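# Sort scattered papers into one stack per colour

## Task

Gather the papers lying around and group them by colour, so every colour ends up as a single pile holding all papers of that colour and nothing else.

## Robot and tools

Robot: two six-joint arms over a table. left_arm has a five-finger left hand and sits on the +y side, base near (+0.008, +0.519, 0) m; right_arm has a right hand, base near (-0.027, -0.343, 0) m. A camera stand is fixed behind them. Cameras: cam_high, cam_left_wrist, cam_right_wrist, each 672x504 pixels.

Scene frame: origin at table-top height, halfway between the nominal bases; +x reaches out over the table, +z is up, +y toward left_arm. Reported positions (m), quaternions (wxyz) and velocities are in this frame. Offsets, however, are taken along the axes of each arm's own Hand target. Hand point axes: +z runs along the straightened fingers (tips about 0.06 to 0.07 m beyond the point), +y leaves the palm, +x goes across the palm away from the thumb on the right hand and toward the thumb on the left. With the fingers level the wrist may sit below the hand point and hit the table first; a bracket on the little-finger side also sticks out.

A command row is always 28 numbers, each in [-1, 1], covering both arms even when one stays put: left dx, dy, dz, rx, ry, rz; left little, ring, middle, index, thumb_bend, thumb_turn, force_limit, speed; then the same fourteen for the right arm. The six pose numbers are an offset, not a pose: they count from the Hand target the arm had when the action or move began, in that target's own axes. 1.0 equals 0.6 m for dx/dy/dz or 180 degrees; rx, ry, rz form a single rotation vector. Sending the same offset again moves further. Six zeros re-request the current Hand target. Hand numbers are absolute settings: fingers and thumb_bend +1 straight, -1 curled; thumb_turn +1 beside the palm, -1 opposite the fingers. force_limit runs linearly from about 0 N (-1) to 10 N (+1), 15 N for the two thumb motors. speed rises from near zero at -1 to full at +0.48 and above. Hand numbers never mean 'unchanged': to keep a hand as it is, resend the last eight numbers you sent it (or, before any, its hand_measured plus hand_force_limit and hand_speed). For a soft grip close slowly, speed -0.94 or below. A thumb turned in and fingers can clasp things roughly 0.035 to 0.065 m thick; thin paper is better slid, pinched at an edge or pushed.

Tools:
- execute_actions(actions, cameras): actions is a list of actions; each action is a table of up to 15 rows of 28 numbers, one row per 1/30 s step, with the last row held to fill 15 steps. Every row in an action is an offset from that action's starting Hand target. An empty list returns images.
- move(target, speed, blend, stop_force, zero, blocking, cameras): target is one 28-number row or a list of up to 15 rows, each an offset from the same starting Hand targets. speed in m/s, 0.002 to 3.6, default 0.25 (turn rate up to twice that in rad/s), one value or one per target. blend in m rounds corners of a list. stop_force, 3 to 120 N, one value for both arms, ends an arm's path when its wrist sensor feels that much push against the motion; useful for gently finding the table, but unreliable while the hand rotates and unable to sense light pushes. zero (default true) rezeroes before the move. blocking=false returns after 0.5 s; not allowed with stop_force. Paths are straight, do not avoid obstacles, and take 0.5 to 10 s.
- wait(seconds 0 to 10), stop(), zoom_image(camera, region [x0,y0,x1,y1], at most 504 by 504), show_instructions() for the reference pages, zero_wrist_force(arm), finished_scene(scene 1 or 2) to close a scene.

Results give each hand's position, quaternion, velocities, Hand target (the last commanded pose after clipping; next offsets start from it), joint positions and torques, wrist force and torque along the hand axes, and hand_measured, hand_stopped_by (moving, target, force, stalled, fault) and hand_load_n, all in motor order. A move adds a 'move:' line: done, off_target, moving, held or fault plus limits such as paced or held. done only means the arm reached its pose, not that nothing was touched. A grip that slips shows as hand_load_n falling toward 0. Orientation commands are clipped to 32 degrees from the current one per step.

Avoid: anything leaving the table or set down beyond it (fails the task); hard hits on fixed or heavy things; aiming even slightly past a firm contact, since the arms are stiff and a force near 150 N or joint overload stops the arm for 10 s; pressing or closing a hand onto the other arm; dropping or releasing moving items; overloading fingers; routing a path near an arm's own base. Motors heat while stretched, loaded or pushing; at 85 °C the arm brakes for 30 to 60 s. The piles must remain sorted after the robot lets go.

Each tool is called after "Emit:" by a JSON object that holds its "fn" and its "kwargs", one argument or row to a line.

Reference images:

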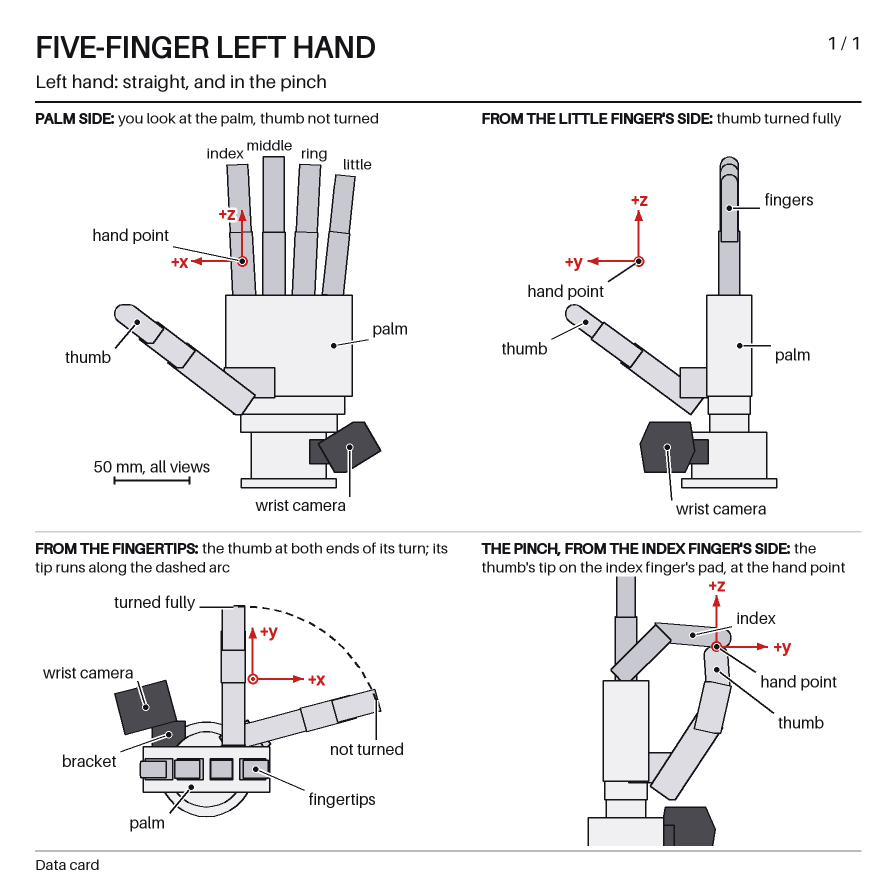

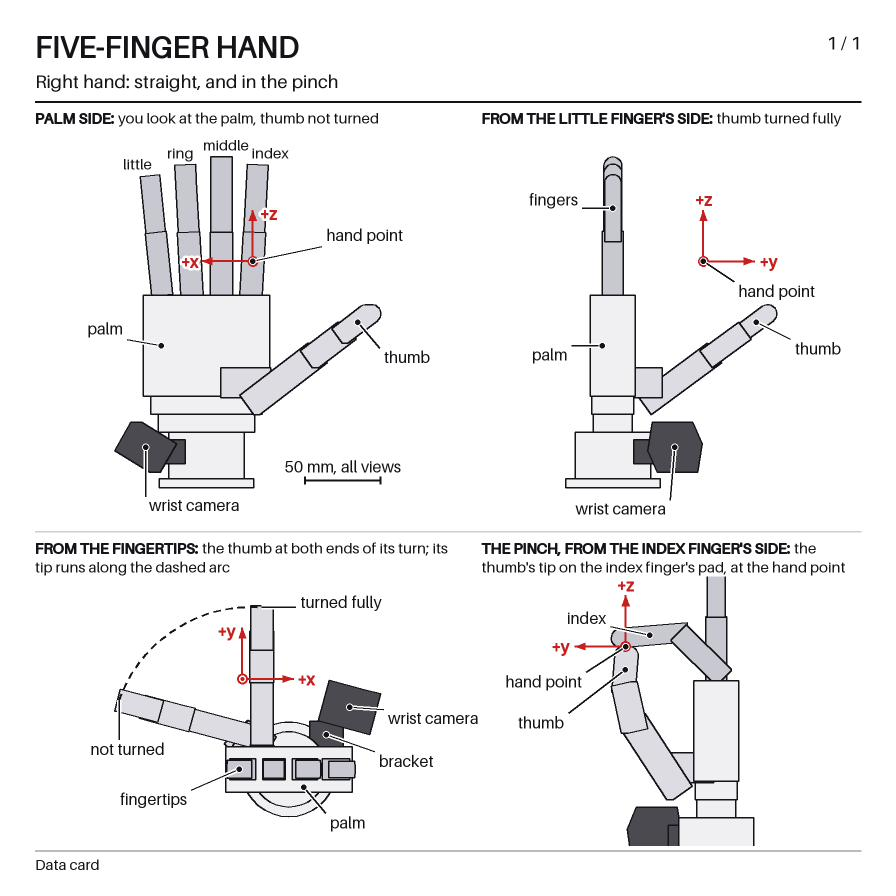

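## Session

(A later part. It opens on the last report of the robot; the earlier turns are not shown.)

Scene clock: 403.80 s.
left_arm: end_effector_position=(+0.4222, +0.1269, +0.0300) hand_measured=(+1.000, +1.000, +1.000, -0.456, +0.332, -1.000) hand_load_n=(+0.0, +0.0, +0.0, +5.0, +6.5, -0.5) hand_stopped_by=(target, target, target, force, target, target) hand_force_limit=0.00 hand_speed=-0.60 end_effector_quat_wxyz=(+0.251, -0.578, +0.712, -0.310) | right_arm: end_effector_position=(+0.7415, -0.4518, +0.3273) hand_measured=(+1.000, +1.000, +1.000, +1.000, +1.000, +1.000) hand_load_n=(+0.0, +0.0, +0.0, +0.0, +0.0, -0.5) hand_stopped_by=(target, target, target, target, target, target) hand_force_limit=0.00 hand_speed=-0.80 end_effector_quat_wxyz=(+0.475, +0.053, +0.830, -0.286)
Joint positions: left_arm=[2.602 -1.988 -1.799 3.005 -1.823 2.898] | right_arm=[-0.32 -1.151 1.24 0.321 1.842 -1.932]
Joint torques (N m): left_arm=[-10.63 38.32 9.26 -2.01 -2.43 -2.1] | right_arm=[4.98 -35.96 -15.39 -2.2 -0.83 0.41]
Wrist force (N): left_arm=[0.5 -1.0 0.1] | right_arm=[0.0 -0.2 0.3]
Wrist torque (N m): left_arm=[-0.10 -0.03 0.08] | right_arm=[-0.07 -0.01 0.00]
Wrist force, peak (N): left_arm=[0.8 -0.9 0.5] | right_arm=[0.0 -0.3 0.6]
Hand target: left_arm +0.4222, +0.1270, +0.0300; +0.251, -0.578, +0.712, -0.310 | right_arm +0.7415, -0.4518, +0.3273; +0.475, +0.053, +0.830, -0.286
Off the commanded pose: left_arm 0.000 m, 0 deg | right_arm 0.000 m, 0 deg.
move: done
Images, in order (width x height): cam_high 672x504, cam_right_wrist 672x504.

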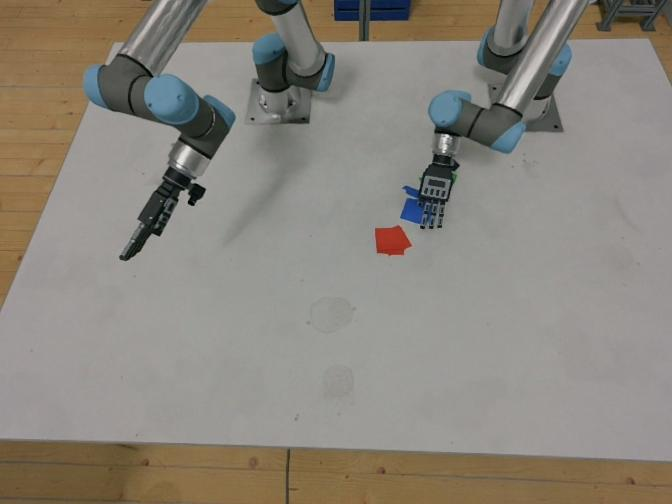

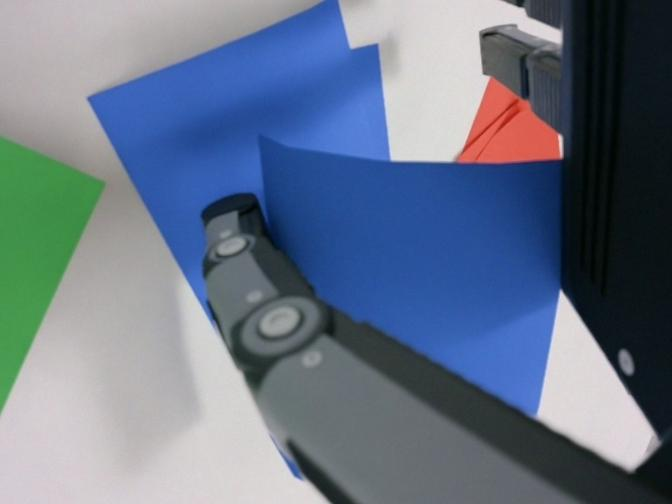

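Emit:
{"fn": "move", "kwargs": {
  "target": [
    [0,-0.0183,-0.0171,0,0,0,1,1,1,-0.6,0.33,-1,0,-0.6,0,0,0,0,0,0,1,1,1,1,1,1,0,-0.8],
    [-0.0173,0.0109,-0.0484,0,0,0,1,1,1,-0.6,0.33,-1,0,-0.6,0,0,0,0,0,0,1,1,1,1,1,1,0,-0.8],
    [-0.0173,0.0427,-0.0187,0,0,0,1,1,1,-0.6,0.33,-1,0,-0.6,0,0,0,0,0,0,1,1,1,1,1,1,0,-0.8]
  ],
  "speed": 0.05,
  "blend": [0.005,0.005,0],
  "cameras": ["cam_right_wrist","cam_high"]
}}

Emit:
{"fn": "zoom_image", "kwargs": {
  "camera": "cam_high",
  "region": [380, 160, 460, 240]
}}

Scene clock: 407.37 s.
left_arm: end_effector_position=(+0.3991, +0.1425, +0.0188) hand_measured=(+1.000, +1.000, +1.000, -0.456, +0.332, -1.000) hand_load_n=(+0.0, +0.5, +0.0, +4.5, +6.5, -0.5) hand_stopped_by=(target, target, target, force, target, target) hand_force_limit=0.00 hand_speed=-0.60 end_effector_quat_wxyz=(+0.251, -0.578, +0.712, -0.310) end_effector_velocity=(+0.000, +0.000, +0.002) end_effector_angular_velocity=(+0.000, +0.000, +0.001) | right_arm: end_effector_position=(+0.7415, -0.4518, +0.3273) hand_measured=(+1.000, +1.000, +1.000, +1.000, +1.000, +1.000) hand_load_n=(+0.0, +0.0, +0.0, +0.0, +0.0, +0.0) hand_stopped_by=(target, target, target, target, target, target) hand_force_limit=0.00 hand_speed=-0.80 end_effector_quat_wxyz=(+0.475, +0.053, +0.830, -0.286)
Joint positions: left_arm=[2.605 -1.951 -1.892 3.062 -1.821 2.9] | right_arm=[-0.32 -1.151 1.24 0.321 1.842 -1.932]
Joint velocities: left_arm=[0 0.003 0.002 -0.005 0 0] | right_arm=[within noise]
Joint torques (N m): left_arm=[4.29 36.55 22.87 -2.64 1.22 2.21] | right_arm=[4.57 -35.17 -15.94 -2.33 -0.66 0.48]
Wrist force (N): left_arm=[0.6 -0.7 0.2] | right_arm=[0.0 -0.1 0.4]
Wrist torque (N m): left_arm=[-0.04 -0.05 -0.07] | right_arm=[-0.05 0.00 -0.01]
Wrist force, peak (N): left_arm=[0.4 -1.6 0.3] | right_arm=[0.1 -0.2 0.5]
Hand target: left_arm +0.3992, +0.1424, +0.0189; +0.251, -0.578, +0.712, -0.310 | right_arm +0.7415, -0.4518, +0.3273; +0.475, +0.053, +0.830, -0.286
Off the commanded pose: left_arm 0.000 m, 0 deg | right_arm 0.000 m, 0 deg.
move: done
Images, in order (width x height): cam_high 672x504, cam_right_wrist 672x504.

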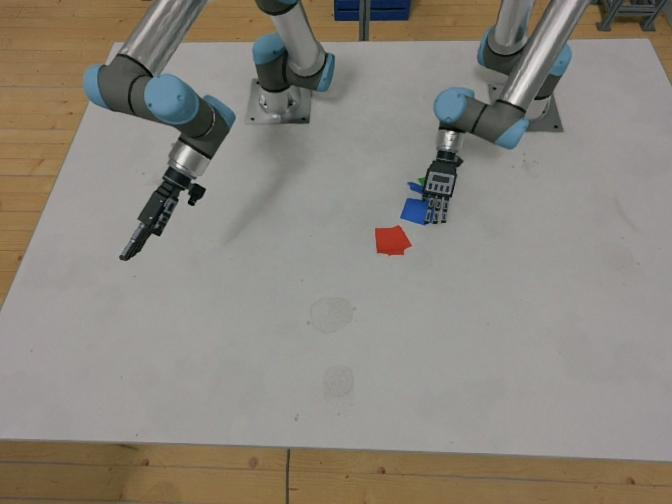

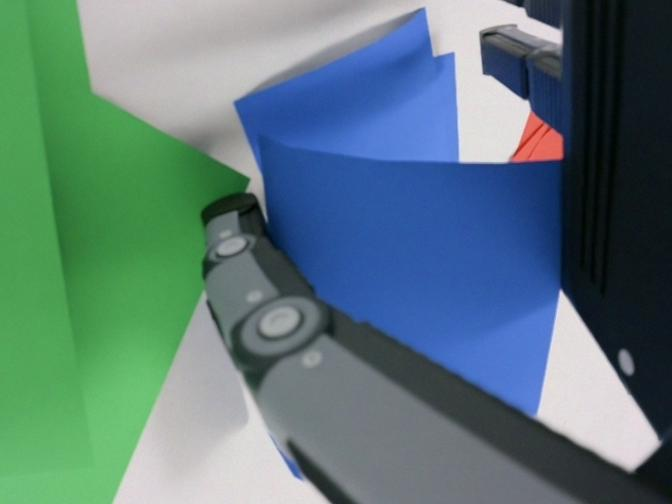

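Scaled by 6.300 from the camera's 672x504 image, which has a finer 960x720 frame.

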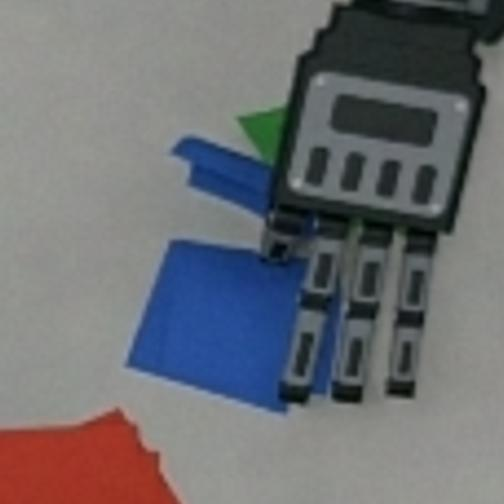

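Emit:
{"fn": "move", "kwargs": {
  "target": [
    [0,-0.0146,-0.0136,0,0,0,1,1,1,-0.6,0.33,-1,0,-0.6,0,0,0,0,0,0,1,1,1,1,1,1,0,-0.8],
    [0.0033,-0.0237,-0.0038,0,-0.0325,-0.0303,1,1,1,-0.6,0.33,-1,0,-0.6,0,0,0,0,0,0,1,1,1,1,1,1,0,-0.8],
    [0.0033,-0.0091,0.0098,0,-0.0325,-0.0303,1,1,1,-0.6,0.33,-1,0,-0.6,0,0,0,0,0,0,1,1,1,1,1,1,0,-0.8]
  ],
  "speed": 0.05,
  "blend": [0.003,0.003,0],
  "cameras": ["cam_right_wrist","cam_high"]
}}

Emit:
{"fn": "zoom_image", "kwargs": {
  "camera": "cam_high",
  "region": [380, 160, 460, 240]
}}

Scene clock: 410.13 s.
left_arm: end_effector_position=(+0.4065, +0.1389, +0.0188) hand_measured=(+1.000, +1.000, +1.000, -0.456, +0.332, -1.000) hand_load_n=(+0.0, +0.0, +0.0, +5.0, +6.5, -0.5) hand_stopped_by=(target, target, target, force, target, target) hand_force_limit=0.00 hand_speed=-0.60 end_effector_quat_wxyz=(-0.272, +0.626, -0.670, +0.292) end_effector_velocity=(+0.000, +0.000, +0.001) end_effector_angular_velocity=(+0.002, +0.002, +0.000) | right_arm: end_effector_position=(+0.7415, -0.4518, +0.3273) hand_measured=(+1.000, +1.000, +1.000, +1.000, +1.000, +1.000) hand_load_n=(+0.0, +0.0, +0.0, +0.0, +0.0, +0.0) hand_stopped_by=(target, target, target, target, target, target) hand_force_limit=0.00 hand_speed=-0.80 end_effector_quat_wxyz=(+0.475, +0.053, +0.830, -0.286)
Joint positions: left_arm=[2.557 -1.997 -1.83 3.002 -1.951 2.758] | right_arm=[-0.32 -1.151 1.24 0.321 1.842 -1.932]
Joint velocities: left_arm=[0 0.001 0.002 -0.006 0 0] | right_arm=[within noise]
Joint torques (N m): left_arm=[9.17 37.27 22.43 -2.8 2.17 2.96] | right_arm=[4.83 -36.09 -14.73 -2.41 -0.72 0.48]
Wrist force (N): left_arm=[0.5 -0.5 0.1] | right_arm=[-0.1 -0.2 0.2]
Wrist torque (N m): left_arm=[-0.03 -0.03 -0.04] | right_arm=[-0.05 0.00 -0.01]
Wrist force, peak (N): left_arm=[0.6 -1.2 0.1] | right_arm=[0.1 -0.4 0.4]
Hand target: left_arm +0.4066, +0.1389, +0.0189; -0.272, +0.626, -0.670, +0.292 | right_arm +0.7415, -0.4518, +0.3273; +0.475, +0.053, +0.830, -0.286
Off the commanded pose: left_arm 0.000 m, 0 deg | right_arm 0.000 m, 0 deg.
move: done
Images, in order (width x height): cam_high 672x504, cam_right_wrist 672x504.

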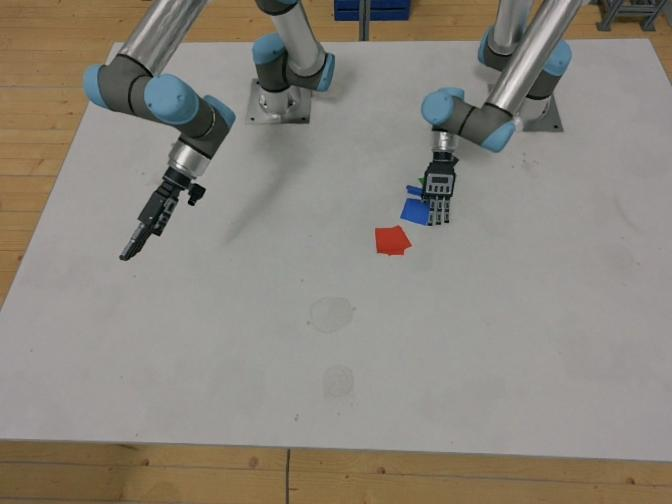

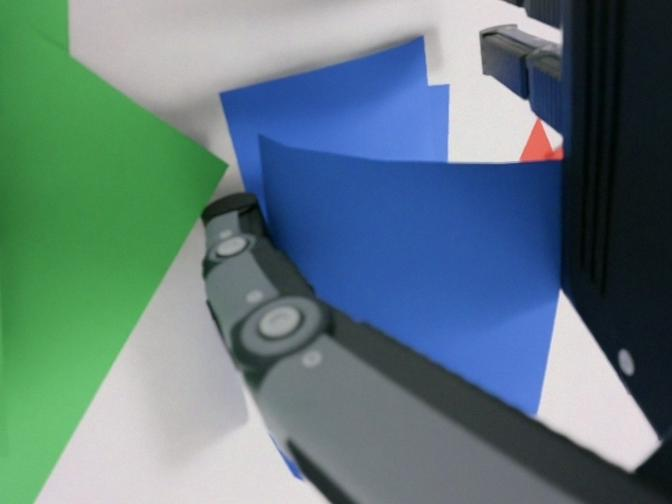

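Scaled by 6.300 from the camera's 672x504 image, which has a finer 960x720 frame.

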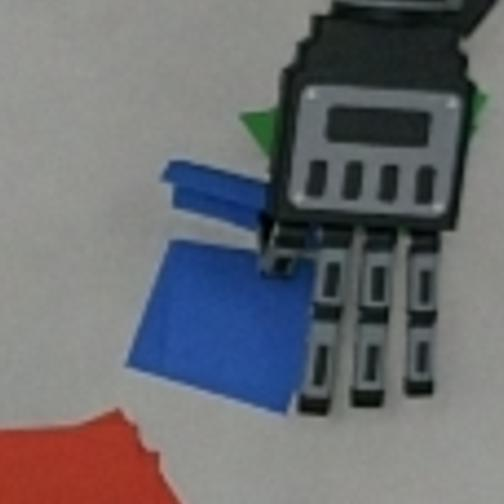

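Emit:
{"fn": "move", "kwargs": {
  "target": [
    [0,-0.0057,0.0061,0,0,0,1,1,1,-0.6,0.33,-1,0,-0.6,0,0,0,0,0,0,1,1,1,1,1,1,0,-0.8],
    [0,-0.0045,0.0072,0,0,0,1,1,1,-0.6,0.33,-1,0,-0.6,0,0,0,0,0,0,1,1,1,1,1,1,0,-0.8]
  ],
  "speed": 0.03,
  "cameras": ["cam_right_wrist"]
}}

Emit:
{"fn": "move", "kwargs": {
  "target": [
    [0,0,0,0,0,0,1,1,1,-0.45,0.45,-1,0,-0.6,0,0,0,0,0,0,1,1,1,1,1,1,0,-0.8]
  ],
  "speed": 0.03,
  "cameras": ["cam_right_wrist"]
}}

Scene clock: 411.17 s.
left_arm: end_effector_position=(+0.4117, +0.1385, +0.0179) hand_measured=(+1.000, +1.000, +1.000, -0.456, +0.332, -1.000) hand_load_n=(+0.0, +0.0, +0.0, +5.0, +6.5, -0.5) hand_stopped_by=(target, target, target, force, target, target) hand_force_limit=0.00 hand_speed=-0.60 end_effector_quat_wxyz=(-0.272, +0.626, -0.670, +0.292) | right_arm: end_effector_position=(+0.7415, -0.4518, +0.3273) hand_measured=(+1.000, +1.000, +1.000, +1.000, +1.000, +1.000) hand_load_n=(+0.0, +0.0, +0.0, +0.0, +0.0, +0.0) hand_stopped_by=(target, target, target, target, target, target) hand_force_limit=0.00 hand_speed=-0.80 end_effector_quat_wxyz=(+0.475, +0.053, +0.830, -0.286)
Joint positions: left_arm=[2.564 -2.005 -1.82 3.003 -1.947 2.763] | right_arm=[-0.32 -1.151 1.24 0.321 1.842 -1.932]
Joint torques (N m): left_arm=[-5.43 33.19 9.91 -0.6 0.03 0.49] | right_arm=[4.29 -35.04 -15.02 -2.27 -0.81 0.66]
Wrist force (N): left_arm=[0.6 -0.9 0.1] | right_arm=[-0.2 -0.2 0.3]
Wrist torque (N m): left_arm=[-0.08 -0.03 -0.06] | right_arm=[-0.06 0.02 -0.01]
Wrist force, peak (N): left_arm=[0.7 -0.9 0.3] | right_arm=[-0.1 -0.3 0.5]
Hand target: left_arm +0.4116, +0.1385, +0.0179; -0.272, +0.626, -0.670, +0.292 | right_arm +0.7415, -0.4518, +0.3273; +0.475, +0.053, +0.830, -0.286
Off the commanded pose: left_arm 0.000 m, 0 deg | right_arm 0.000 m, 0 deg.
move: done
Images, in order (width x height): cam_right_wrist 672x504.

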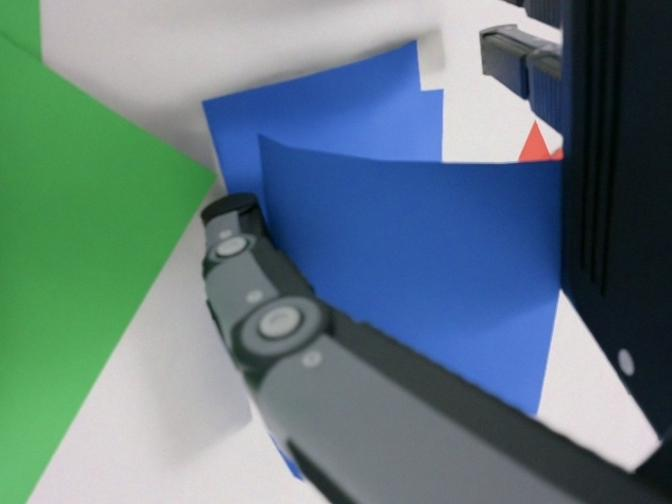

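Scene clock: 411.67 s.
left_arm: end_effector_position=(+0.4116, +0.1385, +0.0179) hand_measured=(+1.000, +1.000, +1.000, -0.450, +0.450, -1.000) hand_load_n=(+0.0, +0.0, +0.0, +0.0, +0.0, +0.0) hand_stopped_by=(target, target, target, target, target, target) hand_force_limit=0.00 hand_speed=-0.60 end_effector_quat_wxyz=(-0.272, +0.626, -0.670, +0.292) | right_arm: end_effector_position=(+0.7415, -0.4518, +0.3273) hand_measured=(+1.000, +1.000, +1.000, +1.000, +1.000, +1.000) hand_load_n=(+0.0, +0.0, +0.0, +0.0, +0.0, +0.0) hand_stopped_by=(target, target, target, target, target, target) hand_force_limit=0.00 hand_speed=-0.80 end_effector_quat_wxyz=(+0.475, +0.053, +0.830, -0.286)
Joint positions: left_arm=[2.564 -2.005 -1.82 3.002 -1.947 2.763] | right_arm=[-0.32 -1.151 1.24 0.321 1.842 -1.932]
Joint torques (N m): left_arm=[-11.39 37.52 8 -2.43 -2.46 -1.64] | right_arm=[3.94 -35.77 -15.79 -2.59 -0.6 0.48]
Wrist force (N): left_arm=[0.5 -0.6 0.2] | right_arm=[-0.2 -0.3 0.6]
Wrist torque (N m): left_arm=[-0.05 -0.03 -0.07] | right_arm=[-0.09 0.01 -0.02]
Wrist force, peak (N): left_arm=[0.7 -0.8 0.3] | right_arm=[-0.2 -0.3 0.6]
Hand target: left_arm +0.4116, +0.1385, +0.0179; -0.272, +0.626, -0.670, +0.292 | right_arm +0.7415, -0.4518, +0.3273; +0.475, +0.053, +0.830, -0.286
Off the commanded pose: left_arm 0.000 m, 0 deg | right_arm 0.000 m, 0 deg.
move: done
Images, in order (width x height): cam_right_wrist 672x504.

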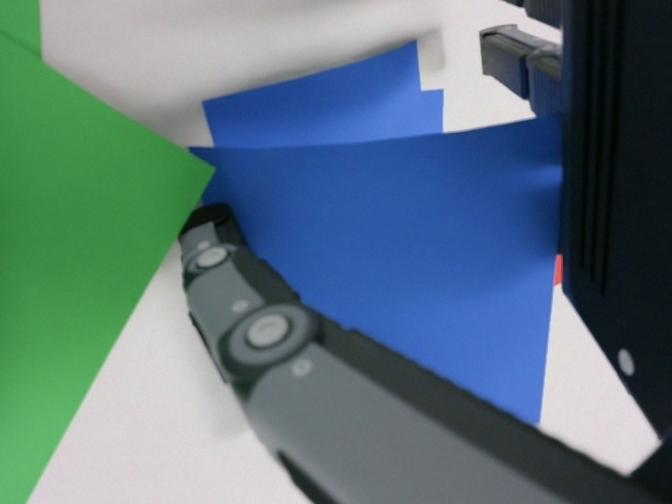

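Emit:
{"fn": "move", "kwargs": {
  "target": [
    [-0.0083,-0.0114,0.0122,0,0,0,1,1,1,-0.45,0.45,-1,0,-0.6,0,0,0,0,0,0,1,1,1,1,1,1,0,-0.8]
  ],
  "speed": 0.02,
  "cameras": ["cam_right_wrist","cam_high"]
}}

Emit:
{"fn": "zoom_image", "kwargs": {
  "camera": "cam_high",
  "region": [380, 160, 460, 240]
}}

Scene clock: 412.77 s.
left_arm: end_effector_position=(+0.4221, +0.1428, +0.0179) hand_measured=(+1.000, +1.000, +1.000, -0.450, +0.450, -1.000) hand_load_n=(+0.0, +0.0, +0.0, +0.0, +0.0, +0.0) hand_stopped_by=(target, target, target, target, target, target) hand_force_limit=0.00 hand_speed=-0.60 end_effector_quat_wxyz=(-0.272, +0.626, -0.670, +0.292) | right_arm: end_effector_position=(+0.7415, -0.4518, +0.3273) hand_measured=(+1.000, +1.000, +1.000, +1.000, +1.000, +1.000) hand_load_n=(+0.0, +0.0, -0.5, +0.0, +0.0, +0.0) hand_stopped_by=(target, target, target, target, target, target) hand_force_limit=0.00 hand_speed=-0.80 end_effector_quat_wxyz=(+0.475, +0.053, +0.830, -0.286)
Joint positions: left_arm=[2.586 -2.01 -1.811 3.005 -1.931 2.781] | right_arm=[-0.32 -1.151 1.24 0.321 1.842 -1.932]
Joint torques (N m): left_arm=[-11.34 31.6 13.38 0.47 -0.93 -0.33] | right_arm=[5.17 -33.71 -15.42 -2.55 -0.76 0.71]
Wrist force (N): left_arm=[0.4 -0.7 0.3] | right_arm=[0.0 -0.4 0.4]
Wrist torque (N m): left_arm=[-0.08 -0.01 -0.07] | right_arm=[-0.09 -0.01 -0.01]
Wrist force, peak (N): left_arm=[0.6 -1.0 0.3] | right_arm=[-0.1 -0.3 0.6]
Hand target: left_arm +0.4219, +0.1428, +0.0179; -0.272, +0.626, -0.670, +0.292 | right_arm +0.7415, -0.4518, +0.3273; +0.475, +0.053, +0.830, -0.286
Off the commanded pose: left_arm 0.000 m, 0 deg | right_arm 0.000 m, 0 deg.
move: done
Images, in order (width x height): cam_high 672x504, cam_right_wrist 672x504.

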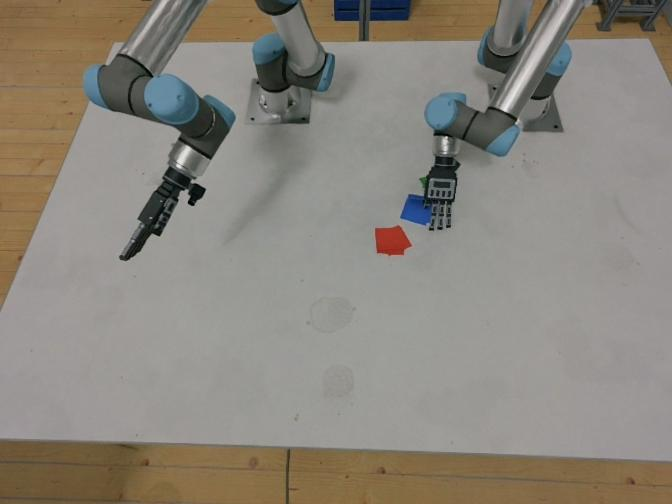

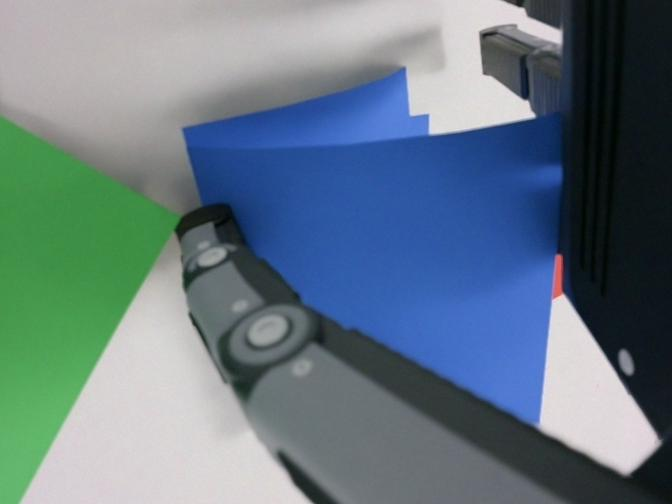

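Scaled by 6.300 from the camera's 672x504 image, which has a finer 960x720 frame.

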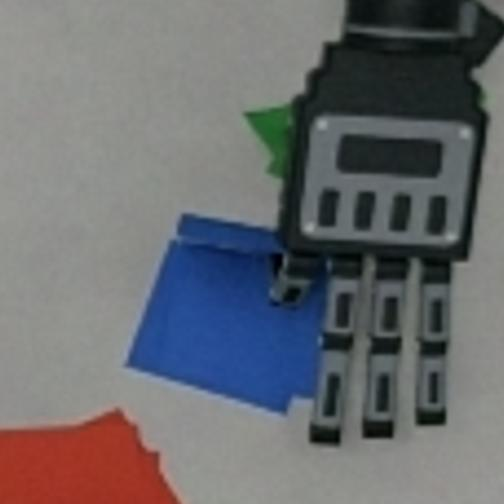

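Emit:
{"fn": "move", "kwargs": {
  "target": [
    [0,0,0,0,0,0,1,1,1,-0.2,0.45,-1,0,-0.6,0,0,0,0,0,0,1,1,1,1,1,1,0,-0.8]
  ],
  "speed": 0.02,
  "cameras": ["cam_right_wrist"]
}}

Emit:
{"fn": "move", "kwargs": {
  "target": [
    [0,-0.0061,-0.0057,0.0167,0,0,1,1,1,-0.2,0.45,-1,0,-0.6,0,0,0,0,0,0,1,1,1,1,1,1,0,-0.8],
    [0,-0.0061,-0.0057,0.0167,0,0,1,1,1,0.1,0.55,-1,0,-0.6,0,0,0,0,0,0,1,1,1,1,1,1,0,-0.8]
  ],
  "speed": 0.02,
  "cameras": ["cam_right_wrist"]
}}

Scene clock: 413.40 s.
left_arm: end_effector_position=(+0.4220, +0.1428, +0.0179) hand_measured=(+1.000, +1.000, +1.000, -0.200, +0.450, -1.000) hand_load_n=(+0.0, +0.0, +0.0, +0.0, +0.0, +0.0) hand_stopped_by=(target, target, target, target, target, target) hand_force_limit=0.00 hand_speed=-0.60 end_effector_quat_wxyz=(-0.272, +0.626, -0.670, +0.292) | right_arm: end_effector_position=(+0.7415, -0.4518, +0.3273) hand_measured=(+1.000, +1.000, +1.000, +1.000, +1.000, +1.000) hand_load_n=(+0.0, +0.5, +0.0, +0.0, +0.0, +0.0) hand_stopped_by=(target, target, target, target, target, target) hand_force_limit=0.00 hand_speed=-0.80 end_effector_quat_wxyz=(+0.475, +0.053, +0.830, -0.286)
Joint positions: left_arm=[2.586 -2.01 -1.811 3.005 -1.932 2.781] | right_arm=[-0.32 -1.151 1.24 0.321 1.842 -1.932]
Joint torques (N m): left_arm=[-10.36 35.94 8.16 -1.17 -2.66 -2.09] | right_arm=[4.95 -35.91 -16.45 -2.42 -0.8 0.46]
Wrist force (N): left_arm=[0.4 -1.0 0.3] | right_arm=[0.0 -0.1 0.3]
Wrist torque (N m): left_arm=[-0.10 -0.01 -0.05] | right_arm=[-0.04 -0.01 0.00]
Wrist force, peak (N): left_arm=[0.6 -0.9 0.4] | right_arm=[-0.1 -0.2 0.6]
Hand target: left_arm +0.4219, +0.1428, +0.0179; -0.272, +0.626, -0.670, +0.292 | right_arm +0.7415, -0.4518, +0.3273; +0.475, +0.053, +0.830, -0.286
Off the commanded pose: left_arm 0.000 m, 0 deg | right_arm 0.000 m, 0 deg.
move: done
Images, in order (width x height): cam_right_wrist 672x504.

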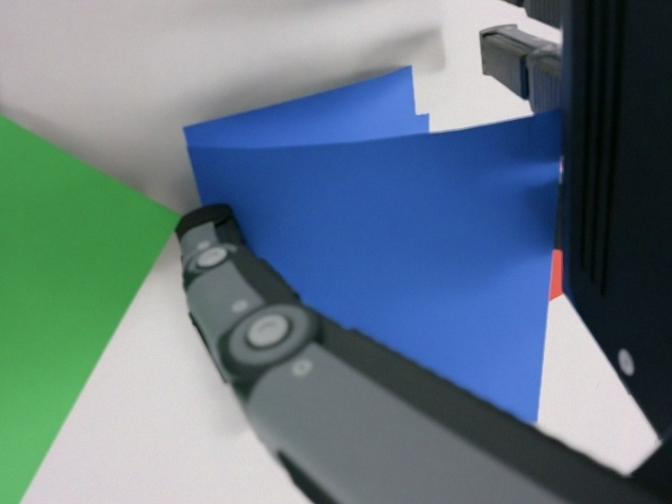

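Scene clock: 415.53 s.
left_arm: end_effector_position=(+0.4219, +0.1428, +0.0230) hand_measured=(+1.000, +1.000, +1.000, +0.100, +0.550, -1.000) hand_load_n=(+0.0, +0.0, -0.5, +0.0, +0.0, +0.0) hand_stopped_by=(target, target, target, target, target, target) hand_force_limit=0.00 hand_speed=-0.60 end_effector_quat_wxyz=(-0.288, +0.619, -0.662, +0.309) | right_arm: end_effector_position=(+0.7415, -0.4518, +0.3273) hand_measured=(+1.000, +1.000, +1.000, +1.000, +1.000, +1.000) hand_load_n=(+0.0, +0.0, +0.0, +0.0, +0.0, -0.5) hand_stopped_by=(target, target, target, target, target, target) hand_force_limit=0.00 hand_speed=-0.80 end_effector_quat_wxyz=(+0.475, +0.053, +0.830, -0.286)
Joint positions: left_arm=[2.573 -1.987 -1.844 3.064 -1.959 2.79] | right_arm=[-0.32 -1.151 1.24 0.321 1.842 -1.932]
Joint torques (N m): left_arm=[9.52 24.26 23.09 -2.15 1.94 -1.03] | right_arm=[4.44 -35.11 -15.58 -2.48 -0.76 0.47]
Wrist force (N): left_arm=[0.5 -0.7 0.5] | right_arm=[-0.1 -0.2 0.3]
Wrist torque (N m): left_arm=[-0.06 -0.02 -0.11] | right_arm=[-0.06 -0.01 -0.01]
Wrist force, peak (N): left_arm=[0.7 -0.9 0.6] | right_arm=[0.0 -0.2 0.6]
Hand target: left_arm +0.4219, +0.1428, +0.0229; -0.288, +0.619, -0.662, +0.309 | right_arm +0.7415, -0.4518, +0.3273; +0.475, +0.053, +0.830, -0.286
Off the commanded pose: left_arm 0.000 m, 0 deg | right_arm 0.000 m, 0 deg.
move: done
Images, in order (width x height): cam_right_wrist 672x504.

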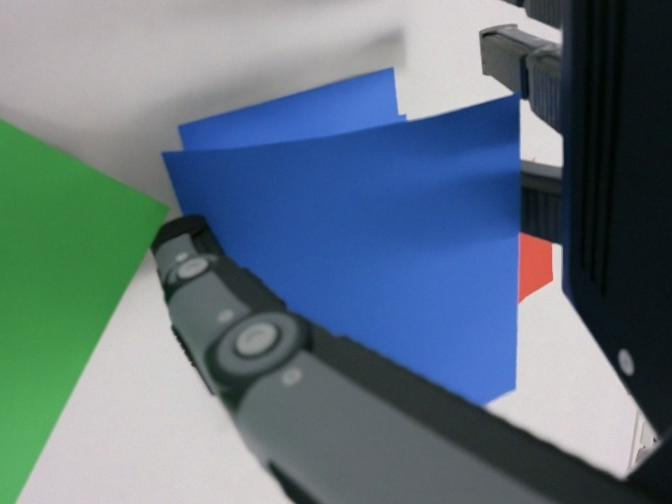

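Emit:
{"fn": "move", "kwargs": {
  "target": [
    [0,0,0,0,0,0,1,1,1,0.45,0.75,-1,0,-0.6,0,0,0,0,0,0,1,1,1,1,1,1,0,-0.8]
  ],
  "speed": 0.02,
  "cameras": ["cam_right_wrist"]
}}

Emit:
{"fn": "move", "kwargs": {
  "target": [
    [0,-0.0128,-0.0107,0,0,0,1,1,1,0.9,1,-1,0,-0.5,0,0,0,0,0,0,1,1,1,1,1,1,0,-0.8]
  ],
  "speed": 0.02,
  "cameras": ["cam_right_wrist"]
}}

Scene clock: 416.30 s.
left_arm: end_effector_position=(+0.4219, +0.1428, +0.0229) hand_measured=(+1.000, +1.000, +1.000, +0.450, +0.750, -1.000) hand_load_n=(+0.0, +0.0, -0.5, +0.0, +0.0, +0.0) hand_stopped_by=(target, target, target, target, target, target) hand_force_limit=0.00 hand_speed=-0.60 end_effector_quat_wxyz=(-0.288, +0.619, -0.662, +0.309) | right_arm: end_effector_position=(+0.7415, -0.4518, +0.3273) hand_measured=(+1.000, +1.000, +1.000, +1.000, +1.000, +1.000) hand_load_n=(+0.0, -0.5, +0.0, -0.5, +0.0, +0.0) hand_stopped_by=(target, target, target, target, target, target) hand_force_limit=0.00 hand_speed=-0.80 end_effector_quat_wxyz=(+0.475, +0.053, +0.830, -0.286)
Joint positions: left_arm=[2.573 -1.987 -1.844 3.064 -1.959 2.79] | right_arm=[-0.32 -1.151 1.24 0.321 1.842 -1.932]
Joint torques (N m): left_arm=[9.99 24.4 21.85 -1.73 1.83 -1.68] | right_arm=[3.91 -36.12 -14.89 -2.18 -0.53 0.39]
Wrist force (N): left_arm=[0.8 -0.8 0.4] | right_arm=[-0.1 -0.3 0.3]
Wrist torque (N m): left_arm=[-0.08 -0.08 -0.09] | right_arm=[-0.07 0.00 -0.01]
Wrist force, peak (N): left_arm=[0.8 -0.7 0.5] | right_arm=[0.0 -0.3 0.6]
Hand target: left_arm +0.4219, +0.1428, +0.0229; -0.288, +0.619, -0.662, +0.309 | right_arm +0.7415, -0.4518, +0.3273; +0.475, +0.053, +0.830, -0.286
Off the commanded pose: left_arm 0.000 m, 0 deg | right_arm 0.000 m, 0 deg.
move: done
Images, in order (width x height): cam_right_wrist 672x504.

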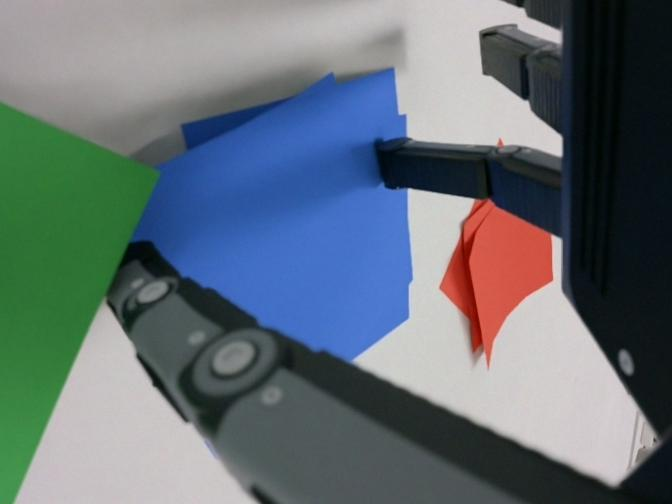

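Scene clock: 417.07 s.
left_arm: end_effector_position=(+0.4220, +0.1428, +0.0331) hand_measured=(+1.000, +1.000, +1.000, +0.900, +1.000, -1.000) hand_load_n=(+0.0, +0.0, +0.0, -0.5, +0.0, +0.0) hand_stopped_by=(target, target, target, target, target, target) hand_force_limit=0.00 hand_speed=-0.50 end_effector_quat_wxyz=(-0.288, +0.619, -0.662, +0.309) end_effector_velocity=(+0.001, -0.001, +0.001) end_effector_angular_velocity=(-0.003, -0.005, +0.000) | right_arm: end_effector_position=(+0.7415, -0.4518, +0.3273) hand_measured=(+1.000, +1.000, +1.000, +1.000, +1.000, +1.000) hand_load_n=(+0.0, +0.0, +0.0, +0.0, +0.0, +0.0) hand_stopped_by=(target, target, target, target, target, target) hand_force_limit=0.00 hand_speed=-0.80 end_effector_quat_wxyz=(+0.475, +0.053, +0.830, -0.286)
Joint positions: left_arm=[2.573 -1.972 -1.835 3.04 -1.959 2.79] | right_arm=[-0.32 -1.151 1.24 0.321 1.842 -1.932]
Joint velocities: left_arm=[0 0 0 0.005 0 0] | right_arm=[within noise]
Joint torques (N m): left_arm=[10.02 24.61 13.09 0.86 1.91 -0.43] | right_arm=[5.04 -35.39 -15.59 -2.55 -0.55 0.42]
Wrist force (N): left_arm=[0.5 -0.7 0.5] | right_arm=[0.0 -0.1 0.2]
Wrist torque (N m): left_arm=[-0.07 -0.04 -0.10] | right_arm=[-0.04 0.00 0.00]
Wrist force, peak (N): left_arm=[0.7 -0.9 0.4] | right_arm=[-0.2 -0.2 0.6]
Hand target: left_arm +0.4220, +0.1428, +0.0330; -0.288, +0.619, -0.662, +0.309 | right_arm +0.7415, -0.4518, +0.3273; +0.475, +0.053, +0.830, -0.286
Off the commanded pose: left_arm 0.000 m, 0 deg | right_arm 0.000 m, 0 deg.
move: done
Images, in order (width x height): cam_right_wrist 672x504.

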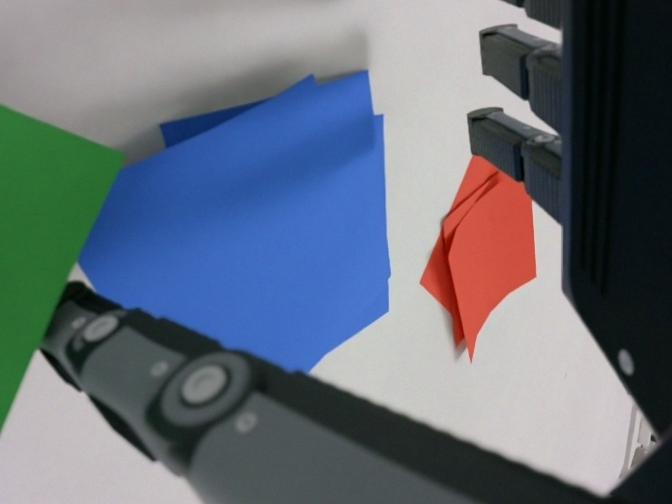

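Emit:
{"fn": "move", "kwargs": {
  "target": [
    [0,-0.0511,-0.0429,0,0,0,1,1,1,0.9,1,-1,0,-0.5,0,0,0,0,0,0,1,1,1,1,1,1,0,-0.8],
    [0.25,-0.0511,-0.0429,0,0,0,1,1,1,0.9,1,-1,0,-0.5,0,0,0,0,0,0,1,1,1,1,1,1,0,-0.8]
  ],
  "speed": 0.12,
  "cameras": ["cam_right_wrist","cam_high"]
}}

Emit:
{"fn": "zoom_image", "kwargs": {
  "camera": "cam_high",
  "region": [380, 160, 460, 240]
}}

Scene clock: 419.57 s.
left_arm: end_effector_position=(+0.4116, -0.0068, +0.0731) hand_measured=(+1.000, +1.000, +1.000, +0.900, +1.000, -1.000) hand_load_n=(+0.0, +0.0, +0.0, +0.0, +0.0, +0.0) hand_stopped_by=(target, target, target, target, target, target) hand_force_limit=0.00 hand_speed=-0.50 end_effector_quat_wxyz=(-0.288, +0.619, -0.662, +0.309) | right_arm: end_effector_position=(+0.7415, -0.4518, +0.3273) hand_measured=(+1.000, +1.000, +1.000, +1.000, +1.000, +1.000) hand_load_n=(+0.0, +0.0, +0.0, +0.0, +0.0, +0.0) hand_stopped_by=(target, target, target, target, target, target) hand_force_limit=0.00 hand_speed=-0.80 end_effector_quat_wxyz=(+0.475, +0.053, +0.830, -0.286)
Joint positions: left_arm=[2.316 -2.197 -1.37 2.703 -2.136 2.58] | right_arm=[-0.32 -1.151 1.24 0.321 1.842 -1.932]
Joint torques (N m): left_arm=[6.66 39.39 24.62 -0.23 1.9 2.83] | right_arm=[4.59 -34.22 -15.15 -2.48 -0.71 0.44]
Wrist force (N): left_arm=[0.7 -0.7 0.1] | right_arm=[0.0 -0.3 0.4]
Wrist torque (N m): left_arm=[-0.09 -0.14 -0.05] | right_arm=[-0.08 -0.01 -0.01]
Wrist force, peak (N): left_arm=[1.8 -0.6 0.2] | right_arm=[0.0 -0.4 0.6]
Hand target: left_arm +0.4116, -0.0068, +0.0731; -0.288, +0.619, -0.662, +0.309 | right_arm +0.7415, -0.4518, +0.3273; +0.475, +0.053, +0.830, -0.286
Off the commanded pose: left_arm 0.000 m, 0 deg | right_arm 0.000 m, 0 deg.
move: done
Images, in order (width x height): cam_high 672x504, cam_right_wrist 672x504.

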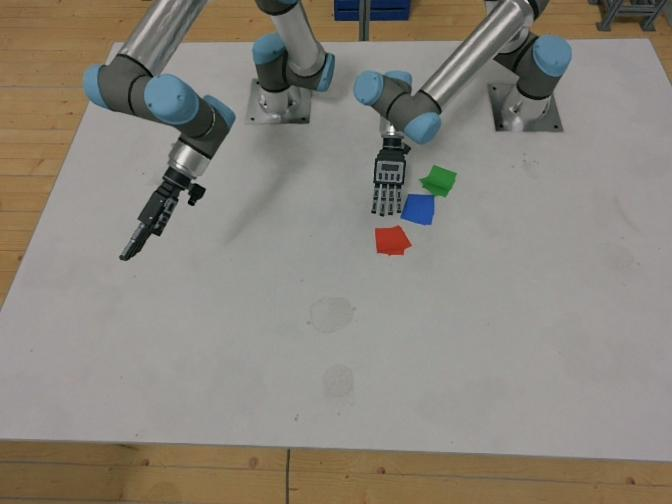

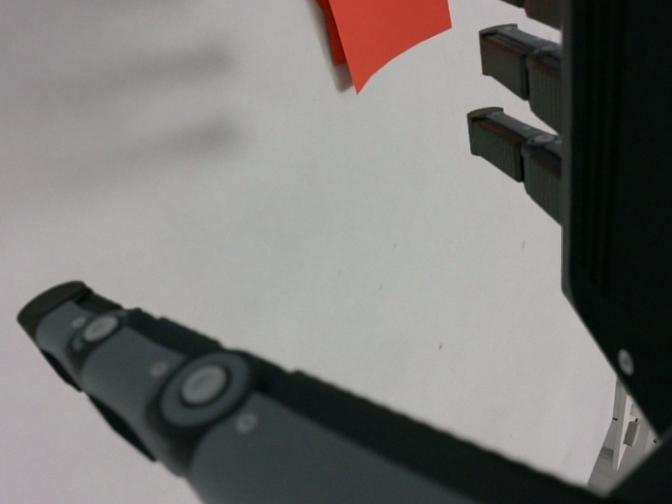

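Scaled by 6.300 from the camera's 672x504 image, which has a finer 960x720 frame.

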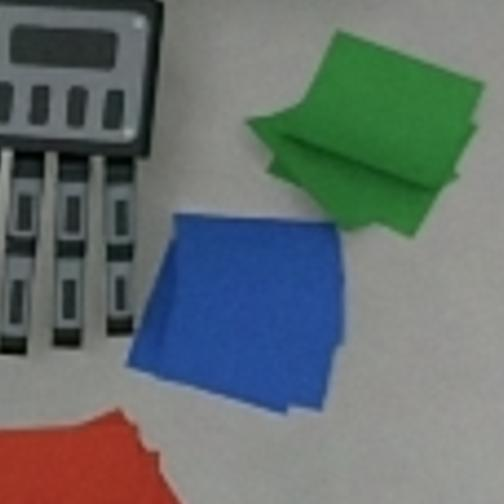

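Emit:
{"fn": "zoom_image", "kwargs": {
  "camera": "cam_high",
  "region": [418, 178, 450, 208]
}}

Scaled by 15.750 from the camera's 672x504 image, which has a finer 960x720 frame.

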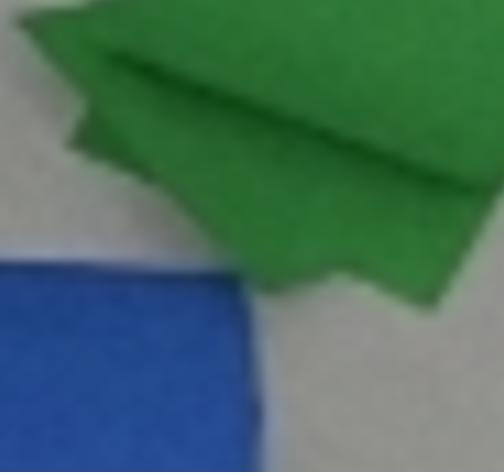

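Emit:
{"fn": "move", "kwargs": {
  "target": [
    [-0.1627,0.0682,-0.0812,0,0,0,1,1,1,1,1,1,0,-0.4,0,0,0,0,0,0,1,1,1,1,1,1,0,-0.8]
  ],
  "speed": 0.12,
  "cameras": ["cam_right_wrist","cam_high"]
}}

Emit:
{"fn": "zoom_image", "kwargs": {
  "camera": "cam_high",
  "region": [380, 160, 460, 240]
}}

Scene clock: 422.40 s.
left_arm: end_effector_position=(+0.3549, +0.0950, +0.0730) hand_measured=(+1.000, +1.000, +1.000, +1.000, +1.000, +1.000) hand_load_n=(+0.0, +0.0, +0.0, +0.0, +0.0, -0.5) hand_stopped_by=(target, target, target, target, target, target) hand_force_limit=0.00 hand_speed=-0.40 end_effector_quat_wxyz=(-0.288, +0.619, -0.662, +0.309) | right_arm: end_effector_position=(+0.7415, -0.4518, +0.3273) hand_measured=(+1.000, +1.000, +1.000, +1.000, +1.000, +1.000) hand_load_n=(+0.0, +0.0, +0.0, +0.0, +0.0, +0.0) hand_stopped_by=(target, target, target, target, target, target) hand_force_limit=0.00 hand_speed=-0.80 end_effector_quat_wxyz=(+0.475, +0.053, +0.830, -0.286)
Joint positions: left_arm=[2.377 -1.941 -1.773 2.877 -2.095 2.634] | right_arm=[-0.32 -1.151 1.24 0.321 1.842 -1.932]
Joint torques (N m): left_arm=[-11.17 35.14 9.21 -0.61 -2.66 -2.04] | right_arm=[4.56 -35.35 -14.3 -2.35 -0.63 0.47]
Wrist force (N): left_arm=[0.6 -0.9 0.4] | right_arm=[0.2 -0.2 0.3]
Wrist torque (N m): left_arm=[-0.10 -0.08 -0.02] | right_arm=[-0.06 -0.04 0.01]
Wrist force, peak (N): left_arm=[1.4 -1.5 0.7] | right_arm=[0.0 -0.4 0.6]
Hand target: left_arm +0.3549, +0.0949, +0.0730; -0.288, +0.619, -0.662, +0.309 | right_arm +0.7415, -0.4518, +0.3273; +0.475, +0.053, +0.830, -0.286
Off the commanded pose: left_arm 0.000 m, 0 deg | right_arm 0.000 m, 0 deg.
move: done
Images, in order (width x height): cam_high 672x504, cam_right_wrist 672x504.

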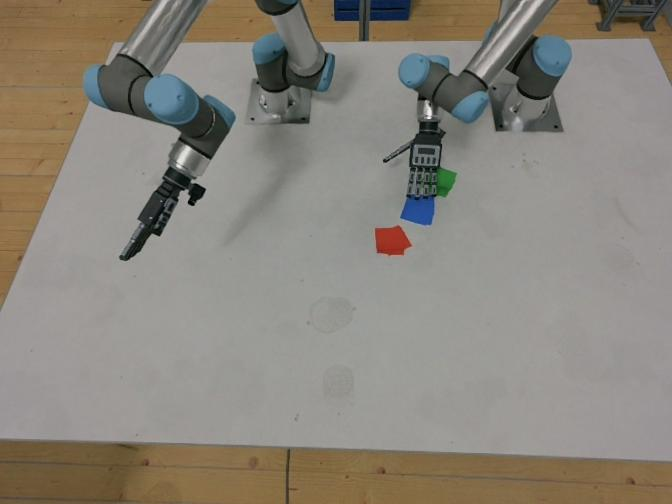

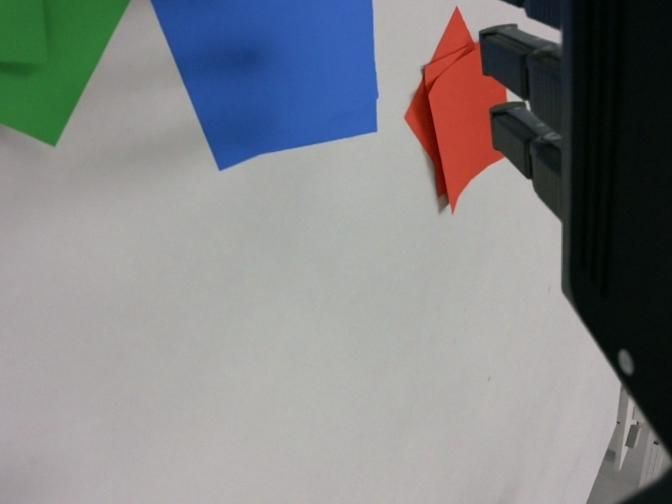

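Scaled by 6.300 from the camera's 672x504 image, which has a finer 960x720 frame.

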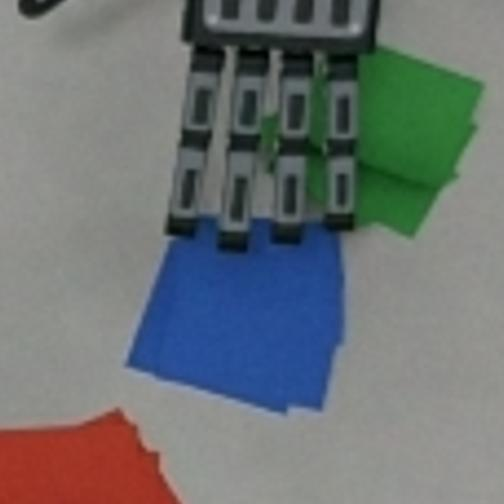

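Emit:
{"fn": "move", "kwargs": {
  "target": [
    [0.02,-0.0161,0.0192,0,0,0,1,1,1,1,1,1,0,-0.4,0,0,0,0,0,0,1,1,1,1,1,1,0,-0.8],
    [0.02,0.0465,0.0716,0,0,0,1,1,1,1,1,1,0,-0.4,0,0,0,0,0,0,1,1,1,1,1,1,0,-0.8]
  ],
  "speed": 0.08,
  "cameras": ["cam_right_wrist","cam_high"]
}}

Emit:
{"fn": "zoom_image", "kwargs": {
  "camera": "cam_high",
  "region": [380, 160, 460, 240]
}}

Scene clock: 424.13 s.
left_arm: end_effector_position=(+0.3690, +0.0819, +0.0240) hand_measured=(+1.000, +1.000, +1.000, +1.000, +1.000, +1.000) hand_load_n=(+0.0, +0.0, +0.0, +0.0, +0.0, +0.0) hand_stopped_by=(target, target, target, target, target, target) hand_force_limit=0.00 hand_speed=-0.40 end_effector_quat_wxyz=(-0.288, +0.619, -0.662, +0.309) | right_arm: end_effector_position=(+0.7415, -0.4518, +0.3273) hand_measured=(+1.000, +1.000, +1.000, +1.000, +1.000, +1.000) hand_load_n=(+0.0, +0.0, +0.0, +0.0, +0.0, +0.0) hand_stopped_by=(target, target, target, target, target, target) hand_force_limit=0.00 hand_speed=-0.80 end_effector_quat_wxyz=(+0.475, +0.053, +0.830, -0.286)
Joint positions: left_arm=[2.379 -2.046 -1.763 2.973 -2.094 2.635] | right_arm=[-0.32 -1.151 1.24 0.321 1.842 -1.932]
Joint torques (N m): left_arm=[-11.04 39.85 23.19 -2.44 -2.73 -0.66] | right_arm=[4.07 -36.68 -15.34 -2.56 -0.65 0.53]
Wrist force (N): left_arm=[0.7 -1.0 0.2] | right_arm=[0.1 0.1 0.2]
Wrist torque (N m): left_arm=[-0.09 -0.11 -0.03] | right_arm=[-0.01 -0.03 0.01]
Wrist force, peak (N): left_arm=[0.4 -1.6 -0.5] | right_arm=[0.1 -0.3 0.6]
Hand target: left_arm +0.3690, +0.0819, +0.0240; -0.288, +0.619, -0.662, +0.309 | right_arm +0.7415, -0.4518, +0.3273; +0.475, +0.053, +0.830, -0.286
Off the commanded pose: left_arm 0.000 m, 0 deg | right_arm 0.000 m, 0 deg.
move: done
Images, in order (width x height): cam_high 672x504, cam_right_wrist 672x504.

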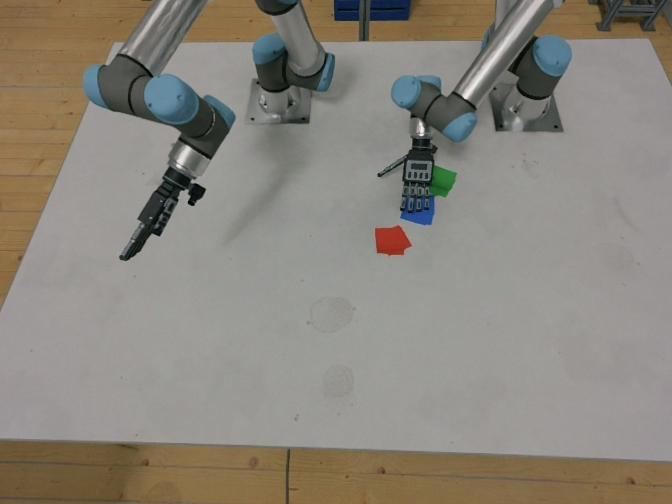

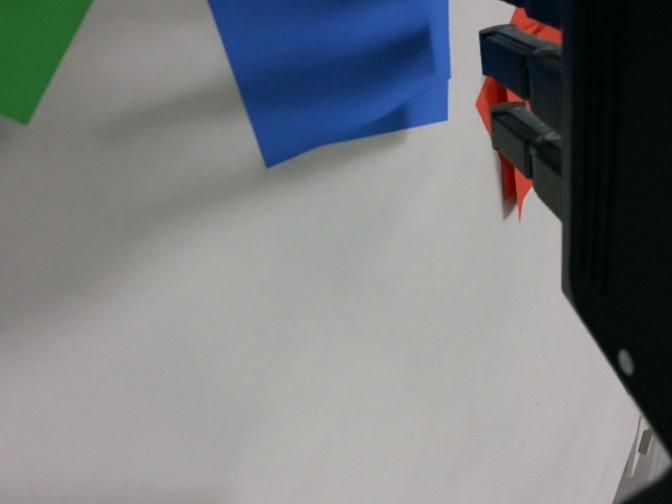

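Scaled by 6.300 from the camera's 672x504 image, which has a finer 960x720 frame.

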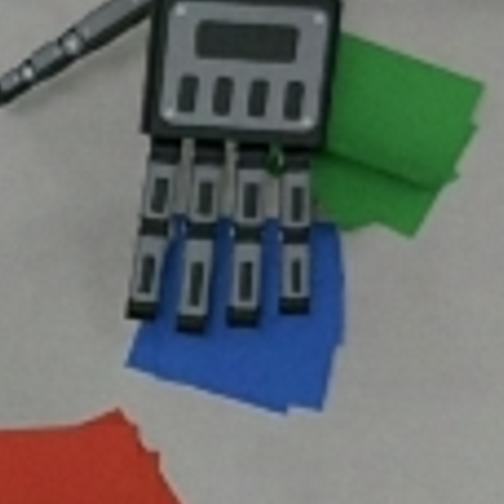

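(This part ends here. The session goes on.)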